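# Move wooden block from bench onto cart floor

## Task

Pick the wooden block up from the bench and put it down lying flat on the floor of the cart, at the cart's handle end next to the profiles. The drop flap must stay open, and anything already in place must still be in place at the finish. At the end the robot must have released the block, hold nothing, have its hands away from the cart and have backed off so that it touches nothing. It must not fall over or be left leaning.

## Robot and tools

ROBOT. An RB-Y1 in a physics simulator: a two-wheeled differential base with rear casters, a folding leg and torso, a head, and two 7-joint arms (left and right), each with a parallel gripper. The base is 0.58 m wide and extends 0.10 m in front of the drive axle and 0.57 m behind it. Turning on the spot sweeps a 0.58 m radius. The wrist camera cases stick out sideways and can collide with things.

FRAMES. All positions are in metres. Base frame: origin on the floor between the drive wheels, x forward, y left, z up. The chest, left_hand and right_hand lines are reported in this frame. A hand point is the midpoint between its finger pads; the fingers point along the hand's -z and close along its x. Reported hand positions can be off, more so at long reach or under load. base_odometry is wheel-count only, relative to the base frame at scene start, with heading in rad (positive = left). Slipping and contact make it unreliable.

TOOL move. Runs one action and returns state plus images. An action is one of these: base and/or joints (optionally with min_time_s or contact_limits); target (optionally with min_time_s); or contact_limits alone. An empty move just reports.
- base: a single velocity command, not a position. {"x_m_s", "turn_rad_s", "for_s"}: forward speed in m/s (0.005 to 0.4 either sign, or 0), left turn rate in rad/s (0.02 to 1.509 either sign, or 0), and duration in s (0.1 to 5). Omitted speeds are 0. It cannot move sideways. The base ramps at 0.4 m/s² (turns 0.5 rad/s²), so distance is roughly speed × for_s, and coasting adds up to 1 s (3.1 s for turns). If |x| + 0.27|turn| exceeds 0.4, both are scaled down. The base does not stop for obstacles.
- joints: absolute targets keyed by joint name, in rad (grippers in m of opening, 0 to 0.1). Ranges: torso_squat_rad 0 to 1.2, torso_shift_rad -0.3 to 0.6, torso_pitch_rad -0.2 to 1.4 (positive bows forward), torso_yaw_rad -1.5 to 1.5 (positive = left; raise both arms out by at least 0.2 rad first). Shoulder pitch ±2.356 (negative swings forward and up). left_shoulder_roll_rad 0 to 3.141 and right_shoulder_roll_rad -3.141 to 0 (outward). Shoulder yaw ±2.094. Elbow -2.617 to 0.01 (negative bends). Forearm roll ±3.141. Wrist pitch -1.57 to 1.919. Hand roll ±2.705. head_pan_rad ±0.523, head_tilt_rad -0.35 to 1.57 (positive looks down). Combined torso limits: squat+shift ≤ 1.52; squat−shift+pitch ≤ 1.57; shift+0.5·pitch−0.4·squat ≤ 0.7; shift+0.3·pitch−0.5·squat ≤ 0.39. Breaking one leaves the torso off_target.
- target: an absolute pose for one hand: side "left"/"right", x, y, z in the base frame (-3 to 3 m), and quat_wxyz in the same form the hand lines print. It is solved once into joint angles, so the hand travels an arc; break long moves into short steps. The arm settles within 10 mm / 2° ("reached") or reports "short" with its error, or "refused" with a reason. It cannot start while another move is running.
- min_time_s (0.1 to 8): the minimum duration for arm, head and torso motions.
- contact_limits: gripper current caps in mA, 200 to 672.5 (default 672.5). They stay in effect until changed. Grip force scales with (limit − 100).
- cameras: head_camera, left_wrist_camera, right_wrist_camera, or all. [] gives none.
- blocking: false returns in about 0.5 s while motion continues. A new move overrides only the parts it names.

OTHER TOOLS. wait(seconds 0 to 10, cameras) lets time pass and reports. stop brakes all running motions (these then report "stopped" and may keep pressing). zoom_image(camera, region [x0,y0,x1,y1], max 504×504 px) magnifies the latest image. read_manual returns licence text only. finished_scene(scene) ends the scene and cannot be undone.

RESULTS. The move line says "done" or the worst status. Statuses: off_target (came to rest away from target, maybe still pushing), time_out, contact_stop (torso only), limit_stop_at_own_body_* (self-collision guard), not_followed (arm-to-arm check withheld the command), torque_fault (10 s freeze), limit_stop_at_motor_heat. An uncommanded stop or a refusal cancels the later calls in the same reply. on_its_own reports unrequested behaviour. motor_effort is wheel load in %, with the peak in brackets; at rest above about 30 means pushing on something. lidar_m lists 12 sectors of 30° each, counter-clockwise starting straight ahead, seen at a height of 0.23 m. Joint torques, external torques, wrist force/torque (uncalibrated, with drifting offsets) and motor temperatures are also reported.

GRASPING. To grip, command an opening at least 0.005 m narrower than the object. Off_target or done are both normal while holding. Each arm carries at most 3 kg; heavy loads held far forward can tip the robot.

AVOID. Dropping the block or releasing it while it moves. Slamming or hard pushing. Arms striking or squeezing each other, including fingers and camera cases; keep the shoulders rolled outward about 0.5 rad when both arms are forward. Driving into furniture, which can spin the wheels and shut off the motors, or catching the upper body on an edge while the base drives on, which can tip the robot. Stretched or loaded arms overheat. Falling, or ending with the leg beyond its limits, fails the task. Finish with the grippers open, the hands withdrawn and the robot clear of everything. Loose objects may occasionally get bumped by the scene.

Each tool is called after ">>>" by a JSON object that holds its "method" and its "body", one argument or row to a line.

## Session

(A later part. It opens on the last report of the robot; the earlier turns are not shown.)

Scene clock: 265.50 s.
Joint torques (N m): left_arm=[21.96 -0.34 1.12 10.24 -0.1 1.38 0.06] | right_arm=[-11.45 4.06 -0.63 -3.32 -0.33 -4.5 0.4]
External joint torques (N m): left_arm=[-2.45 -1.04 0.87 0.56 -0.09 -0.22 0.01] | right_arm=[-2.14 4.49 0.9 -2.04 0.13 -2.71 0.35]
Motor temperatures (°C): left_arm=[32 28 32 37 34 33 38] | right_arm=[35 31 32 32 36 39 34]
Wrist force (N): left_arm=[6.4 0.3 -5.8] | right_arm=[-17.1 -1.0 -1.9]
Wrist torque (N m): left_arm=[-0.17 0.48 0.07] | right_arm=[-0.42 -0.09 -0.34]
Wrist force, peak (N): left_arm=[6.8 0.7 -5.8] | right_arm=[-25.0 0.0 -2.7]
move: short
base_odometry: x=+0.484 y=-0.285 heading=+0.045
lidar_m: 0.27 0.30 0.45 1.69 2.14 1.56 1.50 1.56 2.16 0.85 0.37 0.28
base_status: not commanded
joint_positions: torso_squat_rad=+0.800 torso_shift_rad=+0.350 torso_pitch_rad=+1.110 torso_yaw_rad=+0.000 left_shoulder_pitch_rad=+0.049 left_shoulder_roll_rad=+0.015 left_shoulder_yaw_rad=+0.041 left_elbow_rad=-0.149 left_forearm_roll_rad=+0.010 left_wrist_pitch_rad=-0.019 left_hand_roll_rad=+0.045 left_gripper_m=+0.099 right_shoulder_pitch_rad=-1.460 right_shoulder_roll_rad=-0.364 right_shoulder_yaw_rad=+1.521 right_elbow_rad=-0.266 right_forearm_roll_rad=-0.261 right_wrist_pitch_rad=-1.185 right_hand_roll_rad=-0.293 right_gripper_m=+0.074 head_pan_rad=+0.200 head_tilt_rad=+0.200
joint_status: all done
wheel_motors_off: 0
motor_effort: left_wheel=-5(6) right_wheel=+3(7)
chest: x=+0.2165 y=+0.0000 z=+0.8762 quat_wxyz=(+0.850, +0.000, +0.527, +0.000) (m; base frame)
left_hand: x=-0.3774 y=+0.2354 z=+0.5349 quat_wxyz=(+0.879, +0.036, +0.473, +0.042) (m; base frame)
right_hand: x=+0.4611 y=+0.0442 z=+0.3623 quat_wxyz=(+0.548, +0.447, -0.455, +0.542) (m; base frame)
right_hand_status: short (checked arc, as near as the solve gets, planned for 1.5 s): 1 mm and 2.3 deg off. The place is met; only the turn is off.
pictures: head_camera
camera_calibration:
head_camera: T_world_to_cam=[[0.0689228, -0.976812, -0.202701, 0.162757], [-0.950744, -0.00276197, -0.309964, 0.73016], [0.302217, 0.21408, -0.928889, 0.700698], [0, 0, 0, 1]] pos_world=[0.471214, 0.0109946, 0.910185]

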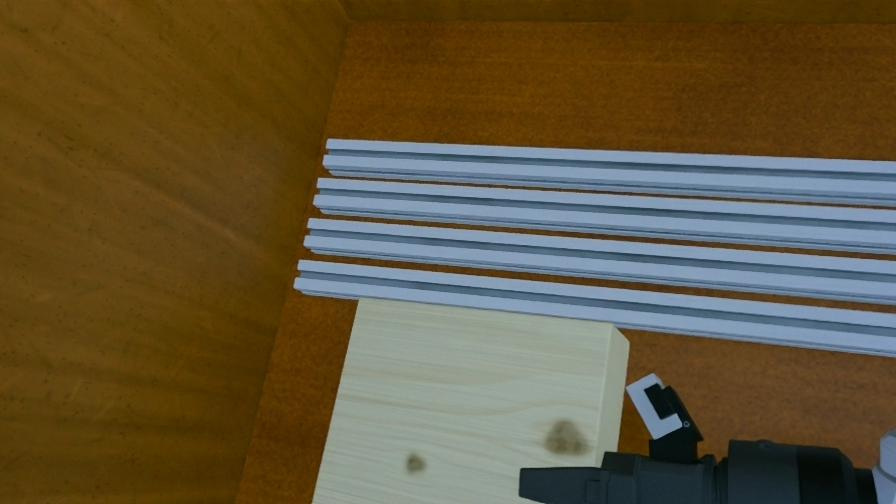

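>>> {"method": "move", "body": {
  "joints": {"right_gripper_m": 0.082},
  "cameras": []
}}

>>> {"method": "move", "body": {
  "joints": {"right_gripper_m": 0.09},
  "cameras": ["head_camera"]
}}

>>> {"method": "move", "body": {
  "joints": {"right_gripper_m": 0.1},
  "cameras": ["head_camera","right_wrist_camera"]
}}

Scene clock: 270.87 s.
Joint torques (N m): left_arm=[21.79 -0.07 0.85 10.25 0 1.5 0.1] | right_arm=[-11.18 3.95 -0.92 -3.38 -0.66 -3.74 0.3]
External joint torques (N m): left_arm=[-2.62 -0.77 0.61 0.57 0 -0.1 0.05] | right_arm=[-1.87 4.38 0.61 -2.1 -0.2 -1.94 0.25]
Motor temperatures (°C): left_arm=[32 28 32 37 34 33 38] | right_arm=[35 31 32 32 36 39 34]
Wrist force (N): left_arm=[6.8 0.3 -5.1] | right_arm=[-14.2 1.9 0.1]
Wrist torque (N m): left_arm=[-0.13 0.54 0.03] | right_arm=[-0.34 -0.41 -0.20]
Wrist force, peak (N): left_arm=[7.1 0.5 -5.4] | right_arm=[-17.9 -1.0 -2.2]
move: done
base_odometry: x=+0.484 y=-0.285 heading=+0.045
lidar_m: 0.28 0.30 0.46 1.69 2.14 1.57 1.50 1.58 2.15 0.84 0.38 0.28
base_status: not commanded
joint_positions: torso_squat_rad=+0.800 torso_shift_rad=+0.350 torso_pitch_rad=+1.110 torso_yaw_rad=+0.000 left_shoulder_pitch_rad=+0.049 left_shoulder_roll_rad=+0.015 left_shoulder_yaw_rad=+0.041 left_elbow_rad=-0.149 left_forearm_roll_rad=+0.010 left_wrist_pitch_rad=-0.019 left_hand_roll_rad=+0.045 left_gripper_m=+0.099 right_shoulder_pitch_rad=-1.460 right_shoulder_roll_rad=-0.364 right_shoulder_yaw_rad=+1.521 right_elbow_rad=-0.266 right_forearm_roll_rad=-0.261 right_wrist_pitch_rad=-1.185 right_hand_roll_rad=-0.293 right_gripper_m=+0.082 head_pan_rad=+0.200 head_tilt_rad=+0.200
joint_status: all done
wheel_motors_off: 0
motor_effort: left_wheel=-4(5) right_wheel=+5(7)
chest: x=+0.2165 y=+0.0000 z=+0.8762 quat_wxyz=(+0.850, +0.000, +0.527, +0.000) (m; base frame)
left_hand: x=-0.3774 y=+0.2354 z=+0.5349 quat_wxyz=(+0.879, +0.036, +0.473, +0.042) (m; base frame)
right_hand: x=+0.4611 y=+0.0442 z=+0.3623 quat_wxyz=(+0.548, +0.447, -0.455, +0.542) (m; base frame)
pictures: none
No camera images: "cameras" was empty.

Scene clock: 271.40 s.
Joint torques (N m): left_arm=[21.63 0.1 1.05 10.15 -0.08 1.43 -0.01] | right_arm=[-11.44 3.21 -0.76 -3.58 -0.78 -3.82 0.34]
External joint torques (N m): left_arm=[-2.78 -0.6 0.81 0.47 -0.07 -0.18 -0.05] | right_arm=[-2.13 3.64 0.77 -2.3 -0.31 -2.02 0.29]
Motor temperatures (°C): left_arm=[32 28 32 37 34 33 38] | right_arm=[35 31 32 31 36 39 34]
Wrist force (N): left_arm=[5.9 0.3 -4.2] | right_arm=[-13.7 2.1 -0.9]
Wrist torque (N m): left_arm=[-0.17 0.39 0.02] | right_arm=[-0.35 -0.41 -0.22]
Wrist force, peak (N): left_arm=[7.2 0.4 -5.3] | right_arm=[-14.6 2.2 -0.9]
move: done
base_odometry: x=+0.484 y=-0.285 heading=+0.045
lidar_m: 0.28 0.30 0.44 1.69 2.15 1.57 1.49 1.58 2.16 0.85 0.37 0.28
base_status: not commanded
joint_positions: torso_squat_rad=+0.800 torso_shift_rad=+0.350 torso_pitch_rad=+1.110 torso_yaw_rad=+0.000 left_shoulder_pitch_rad=+0.049 left_shoulder_roll_rad=+0.015 left_shoulder_yaw_rad=+0.041 left_elbow_rad=-0.149 left_forearm_roll_rad=+0.010 left_wrist_pitch_rad=-0.019 left_hand_roll_rad=+0.045 left_gripper_m=+0.099 right_shoulder_pitch_rad=-1.460 right_shoulder_roll_rad=-0.364 right_shoulder_yaw_rad=+1.521 right_elbow_rad=-0.266 right_forearm_roll_rad=-0.261 right_wrist_pitch_rad=-1.185 right_hand_roll_rad=-0.293 right_gripper_m=+0.090 head_pan_rad=+0.200 head_tilt_rad=+0.200
joint_status: all done
wheel_motors_off: 0
motor_effort: left_wheel=-4(5) right_wheel=+5(6)
chest: x=+0.2165 y=+0.0000 z=+0.8762 quat_wxyz=(+0.850, +0.000, +0.527, +0.000) (m; base frame)
left_hand: x=-0.3774 y=+0.2354 z=+0.5349 quat_wxyz=(+0.879, +0.036, +0.473, +0.042) (m; base frame)
right_hand: x=+0.4610 y=+0.0443 z=+0.3624 quat_wxyz=(+0.548, +0.447, -0.455, +0.542) (m; base frame)
pictures: head_camera
camera_calibration:
head_camera: T_world_to_cam=[[0.0689228, -0.976812, -0.202701, 0.162757], [-0.950744, -0.00276197, -0.309964, 0.73016], [0.302217, 0.21408, -0.928889, 0.700698], [0, 0, 0, 1]] pos_world=[0.471214, 0.0109946, 0.910185]

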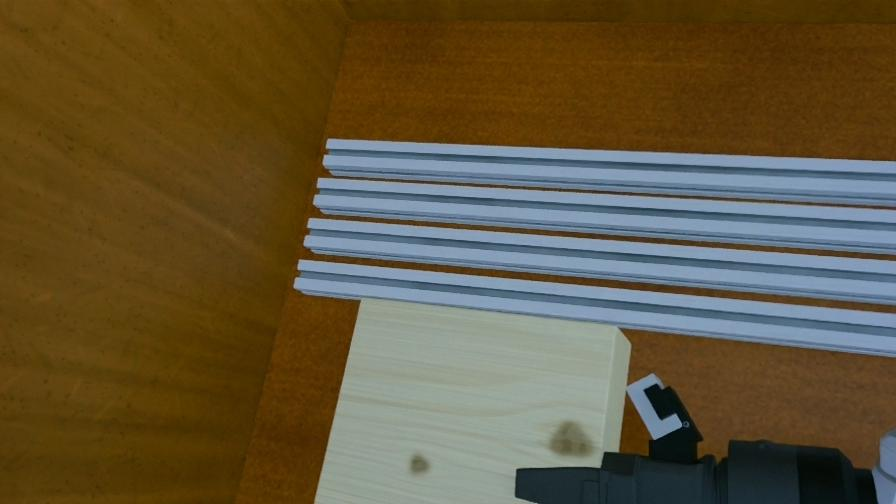

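Scene clock: 271.97 s.
Joint torques (N m): left_arm=[21.7 0.06 1.04 10.04 -0.09 1.42 0] | right_arm=[-11.3 2.48 -0.64 -3.22 -0.75 -3.51 0.35]
External joint torques (N m): left_arm=[-2.71 -0.64 0.79 0.36 -0.08 -0.18 -0.05] | right_arm=[-1.99 2.91 0.89 -1.94 -0.29 -1.72 0.3]
Motor temperatures (°C): left_arm=[32 28 32 37 34 33 38] | right_arm=[35 31 32 31 36 39 34]
Wrist force (N): left_arm=[6.3 0.1 -5.6] | right_arm=[-13.3 2.1 -1.9]
Wrist torque (N m): left_arm=[-0.16 0.45 0.05] | right_arm=[-0.34 -0.49 -0.23]
Wrist force, peak (N): left_arm=[6.8 0.0 -5.7] | right_arm=[-14.8 2.6 -2.0]
move: done
base_odometry: x=+0.484 y=-0.285 heading=+0.045
lidar_m: 0.28 0.31 0.44 4.07 2.15 1.56 1.50 1.57 2.15 0.84 0.38 0.29
base_status: not commanded
joint_positions: torso_squat_rad=+0.800 torso_shift_rad=+0.350 torso_pitch_rad=+1.110 torso_yaw_rad=+0.000 left_shoulder_pitch_rad=+0.049 left_shoulder_roll_rad=+0.015 left_shoulder_yaw_rad=+0.041 left_elbow_rad=-0.149 left_forearm_roll_rad=+0.010 left_wrist_pitch_rad=-0.019 left_hand_roll_rad=+0.045 left_gripper_m=+0.099 right_shoulder_pitch_rad=-1.460 right_shoulder_roll_rad=-0.364 right_shoulder_yaw_rad=+1.521 right_elbow_rad=-0.266 right_forearm_roll_rad=-0.261 right_wrist_pitch_rad=-1.185 right_hand_roll_rad=-0.293 right_gripper_m=+0.099 head_pan_rad=+0.200 head_tilt_rad=+0.200
joint_status: all done
wheel_motors_off: 0
motor_effort: left_wheel=-4(4) right_wheel=+3(5)
chest: x=+0.2165 y=+0.0000 z=+0.8762 quat_wxyz=(+0.850, +0.000, +0.527, +0.000) (m; base frame)
left_hand: x=-0.3774 y=+0.2354 z=+0.5349 quat_wxyz=(+0.879, +0.036, +0.473, +0.042) (m; base frame)
right_hand: x=+0.4610 y=+0.0444 z=+0.3624 quat_wxyz=(+0.547, +0.448, -0.455, +0.541) (m; base frame)
pictures: head_camera, right_wrist_camera
camera_calibration:
head_camera: T_world_to_cam=[[0.0689228, -0.976812, -0.202701, 0.162757], [-0.950744, -0.00276197, -0.309964, 0.73016], [0.302217, 0.21408, -0.928889, 0.700698], [0, 0, 0, 1]] pos_world=[0.471214, 0.0109946, 0.910185]
right_wrist_camera: T_world_to_cam=[[0.0292993, -0.160337, -0.986627, 0.349959], [-0.867873, -0.49379, 0.0544733, 0.429318], [-0.495921, 0.854671, -0.15362, 0.318511], [0, 0, 0, 1]] pos_world=[0.520297, -0.00411773, 0.370823]

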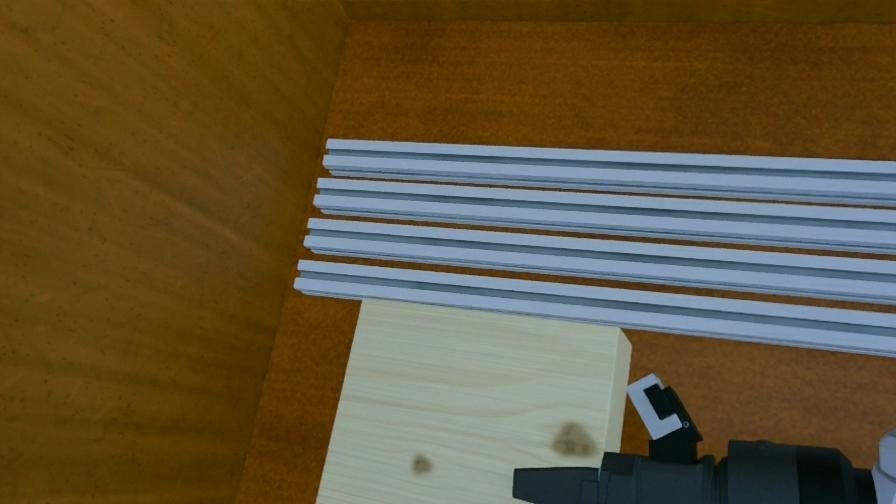

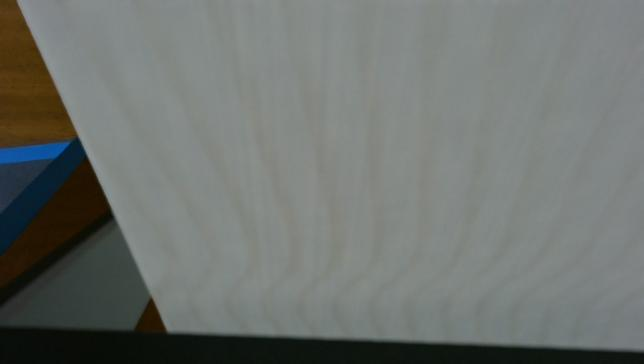

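>>> {"method": "move", "body": {
  "target": {"side":"right","x":0.461,"y":-0.035,"z":0.364,"quat_wxyz":[0.545,0.450,-0.450,0.545]},
  "min_time_s": 2,
  "cameras": ["head_camera","right_wrist_camera"]
}}

Scene clock: 275.77 s.
Joint torques (N m): left_arm=[21.62 0.1 1.02 10.16 -0.02 1.39 0.03] | right_arm=[-6.5 -4.87 -0.2 -0.89 -0.39 -2.06 -0.44]
External joint torques (N m): left_arm=[-2.79 -0.6 0.78 0.49 -0.01 -0.22 -0.01] | right_arm=[1.72 -0.93 1.33 -0.68 0.13 -0.27 -0.49]
Motor temperatures (°C): left_arm=[32 28 32 37 34 33 38] | right_arm=[35 30 32 31 36 39 34]
Wrist force (N): left_arm=[5.6 0.3 -5.1] | right_arm=[-5.9 2.2 0.5]
Wrist torque (N m): left_arm=[-0.15 0.40 0.08] | right_arm=[-0.34 -0.25 -0.12]
Wrist force, peak (N): left_arm=[7.1 -0.3 -5.4] | right_arm=[-14.3 3.3 -5.0]
move: done
base_odometry: x=+0.484 y=-0.285 heading=+0.045
lidar_m: 0.27 0.30 0.45 4.06 2.16 1.56 1.50 1.57 2.14 0.84 0.37 0.28
base_status: not commanded
joint_positions: torso_squat_rad=+0.800 torso_shift_rad=+0.350 torso_pitch_rad=+1.110 torso_yaw_rad=+0.000 left_shoulder_pitch_rad=+0.049 left_shoulder_roll_rad=+0.015 left_shoulder_yaw_rad=+0.041 left_elbow_rad=-0.149 left_forearm_roll_rad=+0.010 left_wrist_pitch_rad=-0.019 left_hand_roll_rad=+0.045 left_gripper_m=+0.099 right_shoulder_pitch_rad=-1.417 right_shoulder_roll_rad=-0.510 right_shoulder_yaw_rad=+1.530 right_elbow_rad=-0.277 right_forearm_roll_rad=-0.251 right_wrist_pitch_rad=-1.330 right_hand_roll_rad=-0.295 right_gripper_m=+0.099 head_pan_rad=+0.200 head_tilt_rad=+0.200
joint_status: all done
wheel_motors_off: 0
motor_effort: left_wheel=-4(5) right_wheel=+3(6)
chest: x=+0.2164 y=+0.0000 z=+0.8762 quat_wxyz=(+0.850, +0.000, +0.527, +0.000) (m; base frame)
left_hand: x=-0.3774 y=+0.2354 z=+0.5349 quat_wxyz=(+0.879, +0.036, +0.473, +0.042) (m; base frame)
right_hand: x=+0.4614 y=-0.0344 z=+0.3637 quat_wxyz=(+0.544, +0.451, -0.451, +0.545) (m; base frame)
right_hand_status: reached (checked arc, planned for 2.0 s): 1 mm and 0.1 deg off.
pictures: head_camera, right_wrist_camera
camera_calibration:
head_camera: T_world_to_cam=[[0.0689567, -0.976807, -0.202712, 0.162779], [-0.950733, -0.00278346, -0.309998, 0.730121], [0.302244, 0.214102, -0.928875, 0.700795], [0, 0, 0, 1]] pos_world=[0.471114, 0.0109944, 0.910285]
right_wrist_camera: T_world_to_cam=[[0.0294665, -0.16085, -0.986539, 0.33844], [-0.861116, -0.505242, 0.0566566, 0.386374], [-0.507554, 0.847855, -0.153398, 0.39129], [0, 0, 0, 1]] pos_world=[0.521341, -0.0821072, 0.372017]

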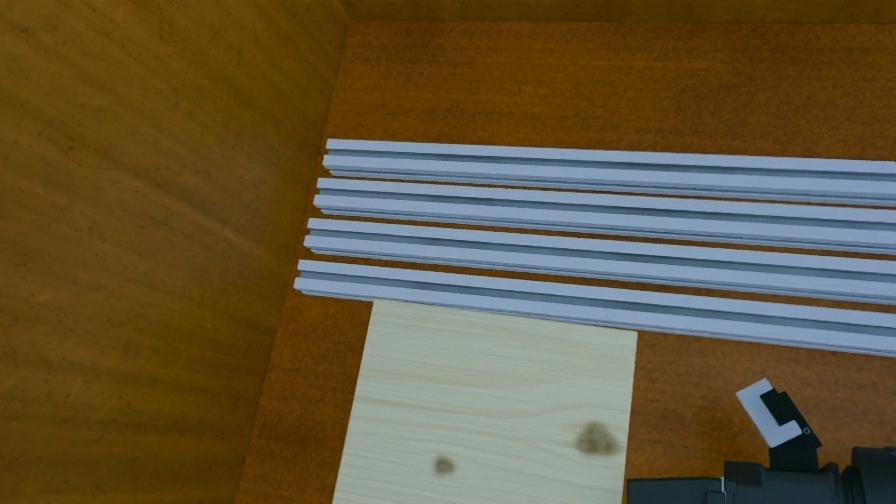

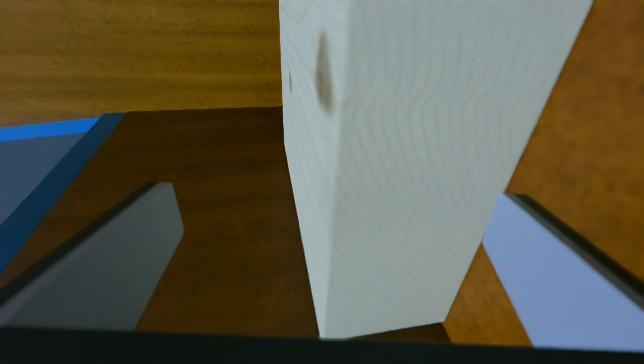

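>>> {"method": "move", "body": {
  "target": {"side":"right","x":0.46,"y":-0.10,"z":0.40,"quat_wxyz":[0.545,0.450,-0.450,0.545]},
  "cameras": []
}}

>>> {"method": "move", "body": {
  "target": {"side":"right","x":0.48,"y":-0.10,"z":0.74,"quat_wxyz":[0.545,0.450,-0.450,0.545]},
  "cameras": []
}}

>>> {"method": "move", "body": {
  "joints": {"torso_squat_rad": 0.6, "torso_shift_rad": 0.1, "torso_pitch_rad": 0.6, "head_pan_rad":0.3, "head_tilt_rad":0.5},
  "cameras": ["head_camera"]
}}

>>> {"method": "move", "body": {
  "base": {"x_m_s": -0.3, "for_s": 1.8},
  "cameras": ["head_camera"]
}}

Scene clock: 278.53 s.
Joint torques (N m): left_arm=[21.57 -0.34 0.73 10.18 -0.02 1.49 0.07] | right_arm=[-6.74 -7.87 -4.18 -2.07 -0.59 -1.96 0.04]
External joint torques (N m): left_arm=[-2.84 -1.05 0.49 0.5 -0.02 -0.12 0.02] | right_arm=[0.24 1.16 -1.39 -0.66 -0.22 -0.14 -0.01]
Motor temperatures (°C): left_arm=[32 28 32 37 34 33 38] | right_arm=[35 30 32 31 36 38 34]
Wrist force (N): left_arm=[6.0 0.1 -4.8] | right_arm=[-6.2 2.1 0.3]
Wrist torque (N m): left_arm=[-0.11 0.43 0.01] | right_arm=[-0.32 -0.26 -0.10]
Wrist force, peak (N): left_arm=[7.0 0.7 -5.3] | right_arm=[-6.2 3.3 1.1]
move: done
base_odometry: x=+0.484 y=-0.285 heading=+0.045
lidar_m: 0.27 0.29 0.46 4.05 2.15 1.56 1.50 1.57 2.15 0.86 0.38 0.28
base_status: not commanded
joint_positions: torso_squat_rad=+0.800 torso_shift_rad=+0.350 torso_pitch_rad=+1.110 torso_yaw_rad=+0.000 left_shoulder_pitch_rad=+0.049 left_shoulder_roll_rad=+0.015 left_shoulder_yaw_rad=+0.041 left_elbow_rad=-0.149 left_forearm_roll_rad=+0.010 left_wrist_pitch_rad=-0.019 left_hand_roll_rad=+0.045 left_gripper_m=+0.099 right_shoulder_pitch_rad=-1.378 right_shoulder_roll_rad=-0.906 right_shoulder_yaw_rad=+1.523 right_elbow_rad=-0.824 right_forearm_roll_rad=-0.261 right_wrist_pitch_rad=-1.201 right_hand_roll_rad=-0.237 right_gripper_m=+0.099 head_pan_rad=+0.200 head_tilt_rad=+0.200
joint_status: all done
wheel_motors_off: 0
motor_effort: left_wheel=-3(4) right_wheel=+5(8)
chest: x=+0.2164 y=+0.0000 z=+0.8762 quat_wxyz=(+0.850, +0.000, +0.527, +0.000) (m; base frame)
left_hand: x=-0.3774 y=+0.2354 z=+0.5349 quat_wxyz=(+0.879, +0.036, +0.473, +0.042) (m; base frame)
right_hand: x=+0.4597 y=-0.1002 z=+0.4004 quat_wxyz=(+0.541, +0.455, -0.452, +0.544) (m; base frame)
right_hand_status: reached (checked arc, planned for 0.9 s): 1 mm and 0.7 deg off.
pictures: none
No camera images: "cameras" was empty.

Scene clock: 280.80 s.
Joint torques (N m): left_arm=[21.14 -0.15 0.81 10.01 -0.09 1.35 0.09] | right_arm=[-7.2 -10.49 -7.44 -2.99 -0.78 -1.69 -0.03]
External joint torques (N m): left_arm=[-3.27 -0.86 0.56 0.33 -0.09 -0.25 0.04] | right_arm=[-1.76 0.96 -1.23 -0.02 -0.29 -0.09 -0.08]
Motor temperatures (°C): left_arm=[32 28 32 37 34 33 38] | right_arm=[35 31 32 31 36 38 34]
Wrist force (N): left_arm=[7.1 0.0 -5.5] | right_arm=[-5.9 2.0 0.3]
Wrist torque (N m): left_arm=[-0.14 0.53 0.03] | right_arm=[-0.31 -0.23 -0.10]
Wrist force, peak (N): left_arm=[7.1 -0.4 -5.5] | right_arm=[-6.2 4.6 -0.3]
move: done
base_odometry: x=+0.484 y=-0.285 heading=+0.046
lidar_m: 0.28 0.30 0.44 4.05 2.14 1.57 1.50 1.59 2.15 0.84 0.37 0.28
base_status: not commanded
joint_positions: torso_squat_rad=+0.800 torso_shift_rad=+0.350 torso_pitch_rad=+1.110 torso_yaw_rad=+0.000 left_shoulder_pitch_rad=+0.049 left_shoulder_roll_rad=+0.015 left_shoulder_yaw_rad=+0.041 left_elbow_rad=-0.149 left_forearm_roll_rad=+0.010 left_wrist_pitch_rad=-0.019 left_hand_roll_rad=+0.045 left_gripper_m=+0.099 right_shoulder_pitch_rad=-1.640 right_shoulder_roll_rad=-2.055 right_shoulder_yaw_rad=+1.318 right_elbow_rad=-2.388 right_forearm_roll_rad=-0.369 right_wrist_pitch_rad=-0.666 right_hand_roll_rad=-0.548 right_gripper_m=+0.099 head_pan_rad=+0.200 head_tilt_rad=+0.200
joint_status: all done
wheel_motors_off: 0
motor_effort: left_wheel=-2(4) right_wheel=+4(9)
chest: x=+0.2164 y=+0.0000 z=+0.8762 quat_wxyz=(+0.850, +0.000, +0.527, +0.000) (m; base frame)
left_hand: x=-0.3774 y=+0.2354 z=+0.5349 quat_wxyz=(+0.879, +0.036, +0.473, +0.042) (m; base frame)
right_hand: x=+0.4799 y=-0.1000 z=+0.7399 quat_wxyz=(+0.546, +0.450, -0.450, +0.545) (m; base frame)
right_hand_status: reached (checked arc, planned for 1.9 s): 0 mm and 0.1 deg off.
pictures: none
No camera images: "cameras" was empty.

Scene clock: 283.33 s.
Joint torques (N m): left_arm=[12.95 0 0.9 6.32 -0.04 0.63 0.14] | right_arm=[-7.83 -7.28 -8.48 0.85 -1.22 -0.96 0.06]
External joint torques (N m): left_arm=[-2.09 -0.8 0.72 0.21 -0.04 -0.19 0.11] | right_arm=[-1.28 0.68 -0.7 0.21 -0.25 -0.05 0.02]
Motor temperatures (°C): left_arm=[32 28 32 37 34 33 38] | right_arm=[35 31 32 31 36 38 34]
Wrist force (N): left_arm=[3.4 0.6 -7.5] | right_arm=[-5.3 4.9 0.4]
Wrist torque (N m): left_arm=[-0.22 0.34 0.03] | right_arm=[-0.44 -0.19 -0.11]
Wrist force, peak (N): left_arm=[4.7 1.1 -7.9] | right_arm=[-6.0 5.1 0.1]
move: done
base_odometry: x=+0.484 y=-0.285 heading=+0.046
lidar_m: 0.27 0.31 0.44 4.06 2.14 1.55 1.50 1.57 2.15 0.85 0.37 0.28
base_status: not commanded
joint_positions: torso_squat_rad=+0.600 torso_shift_rad=+0.100 torso_pitch_rad=+0.600 torso_yaw_rad=+0.000 left_shoulder_pitch_rad=+0.049 left_shoulder_roll_rad=+0.015 left_shoulder_yaw_rad=+0.041 left_elbow_rad=-0.149 left_forearm_roll_rad=+0.010 left_wrist_pitch_rad=-0.019 left_hand_roll_rad=+0.045 left_gripper_m=+0.099 right_shoulder_pitch_rad=-1.640 right_shoulder_roll_rad=-2.055 right_shoulder_yaw_rad=+1.318 right_elbow_rad=-2.388 right_forearm_roll_rad=-0.369 right_wrist_pitch_rad=-0.666 right_hand_roll_rad=-0.548 right_gripper_m=+0.099 head_pan_rad=+0.300 head_tilt_rad=+0.500
joint_status: all done
wheel_motors_off: 0
motor_effort: left_wheel=-1(5) right_wheel=+2(6)
chest: x=+0.0044 y=+0.0001 z=+1.1107 quat_wxyz=(+0.955, +0.000, +0.296, +0.000) (m; base frame)
left_hand: x=-0.3471 y=+0.2354 z=+0.5229 quat_wxyz=(+0.970, +0.024, +0.236, +0.050) (m; base frame)
right_hand: x=+0.3009 y=-0.1000 z=+1.1204 quat_wxyz=(+0.414, +0.298, -0.574, +0.641) (m; base frame)
pictures: head_camera
camera_calibration:
head_camera: T_world_to_cam=[[0.230095, -0.953397, -0.19517, 0.214473], [-0.854234, -0.101797, -0.509825, 0.811487], [0.466198, 0.284029, -0.837847, 0.940504], [0, 0, 0, 1]] pos_world=[0.205389, 0.0199546, 1.24357]

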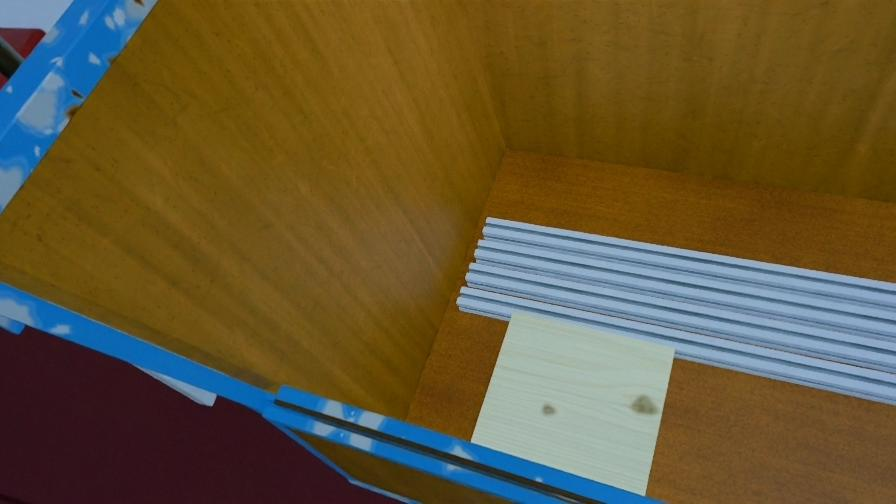

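Scene clock: 286.30 s.
Joint torques (N m): left_arm=[12.64 0.04 1.14 6.49 -0.1 0.68 -0.02] | right_arm=[-7.78 -7.78 -8.74 0.92 -1.17 -0.86 -0.04]
External joint torques (N m): left_arm=[-2.41 -0.76 0.96 0.38 -0.1 -0.14 -0.05] | right_arm=[-1.23 0.18 -0.96 0.28 -0.2 0.06 -0.08]
Motor temperatures (°C): left_arm=[32 28 32 37 34 33 38] | right_arm=[35 31 32 31 36 38 34]
Wrist force (N): left_arm=[3.9 0.5 -7.3] | right_arm=[-5.1 5.2 0.3]
Wrist torque (N m): left_arm=[-0.25 0.35 0.05] | right_arm=[-0.49 -0.18 -0.12]
Wrist force, peak (N): left_arm=[4.5 1.2 -7.4] | right_arm=[-6.0 5.4 0.2]
move: done
base_odometry: x=-0.055 y=-0.310 heading=+0.046
lidar_m: 0.81 0.88 1.88 3.82 1.37 0.99 0.96 1.02 1.39 3.78 1.07 0.83
base_status: done (sent for 1.8 of 1.8 s)
joint_positions: torso_squat_rad=+0.600 torso_shift_rad=+0.100 torso_pitch_rad=+0.600 torso_yaw_rad=+0.000 left_shoulder_pitch_rad=+0.049 left_shoulder_roll_rad=+0.015 left_shoulder_yaw_rad=+0.041 left_elbow_rad=-0.149 left_forearm_roll_rad=+0.010 left_wrist_pitch_rad=-0.019 left_hand_roll_rad=+0.045 left_gripper_m=+0.099 right_shoulder_pitch_rad=-1.640 right_shoulder_roll_rad=-2.055 right_shoulder_yaw_rad=+1.318 right_elbow_rad=-2.388 right_forearm_roll_rad=-0.369 right_wrist_pitch_rad=-0.666 right_hand_roll_rad=-0.548 right_gripper_m=+0.099 head_pan_rad=+0.300 head_tilt_rad=+0.500
joint_status: not commanded
wheel_motors_off: 0
motor_effort: left_wheel=+10(46) right_wheel=-9(26)
chest: x=+0.0044 y=+0.0001 z=+1.1107 quat_wxyz=(+0.955, +0.000, +0.295, +0.000) (m; base frame)
left_hand: x=-0.3472 y=+0.2354 z=+0.5229 quat_wxyz=(+0.970, +0.024, +0.236, +0.050) (m; base frame)
right_hand: x=+0.3009 y=-0.1000 z=+1.1205 quat_wxyz=(+0.414, +0.298, -0.574, +0.641) (m; base frame)
pictures: head_camera
camera_calibration:
head_camera: T_world_to_cam=[[0.230095, -0.953397, -0.19517, 0.214473], [-0.854234, -0.101797, -0.509825, 0.811487], [0.466198, 0.284029, -0.837847, 0.940504], [0, 0, 0, 1]] pos_world=[0.205389, 0.0199546, 1.24357]

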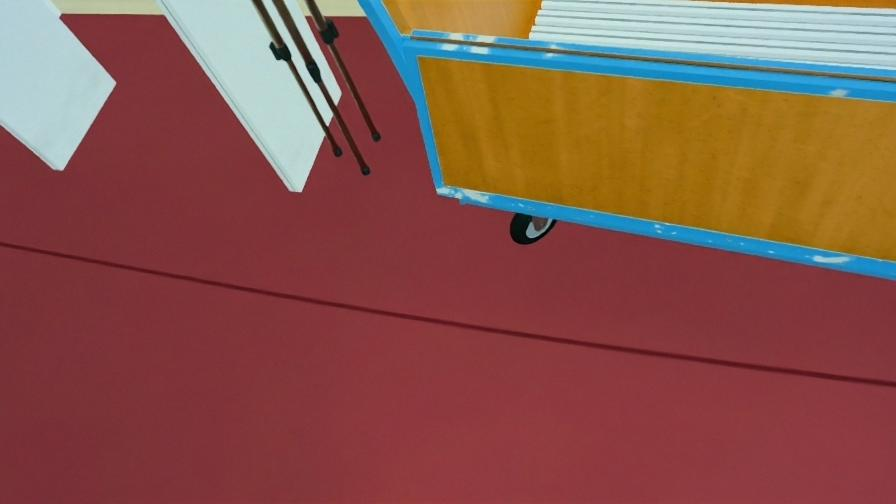

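>>> {"method": "finished_scene", "body": {
  "scene": 1
}}

The scene is finished: the task was done.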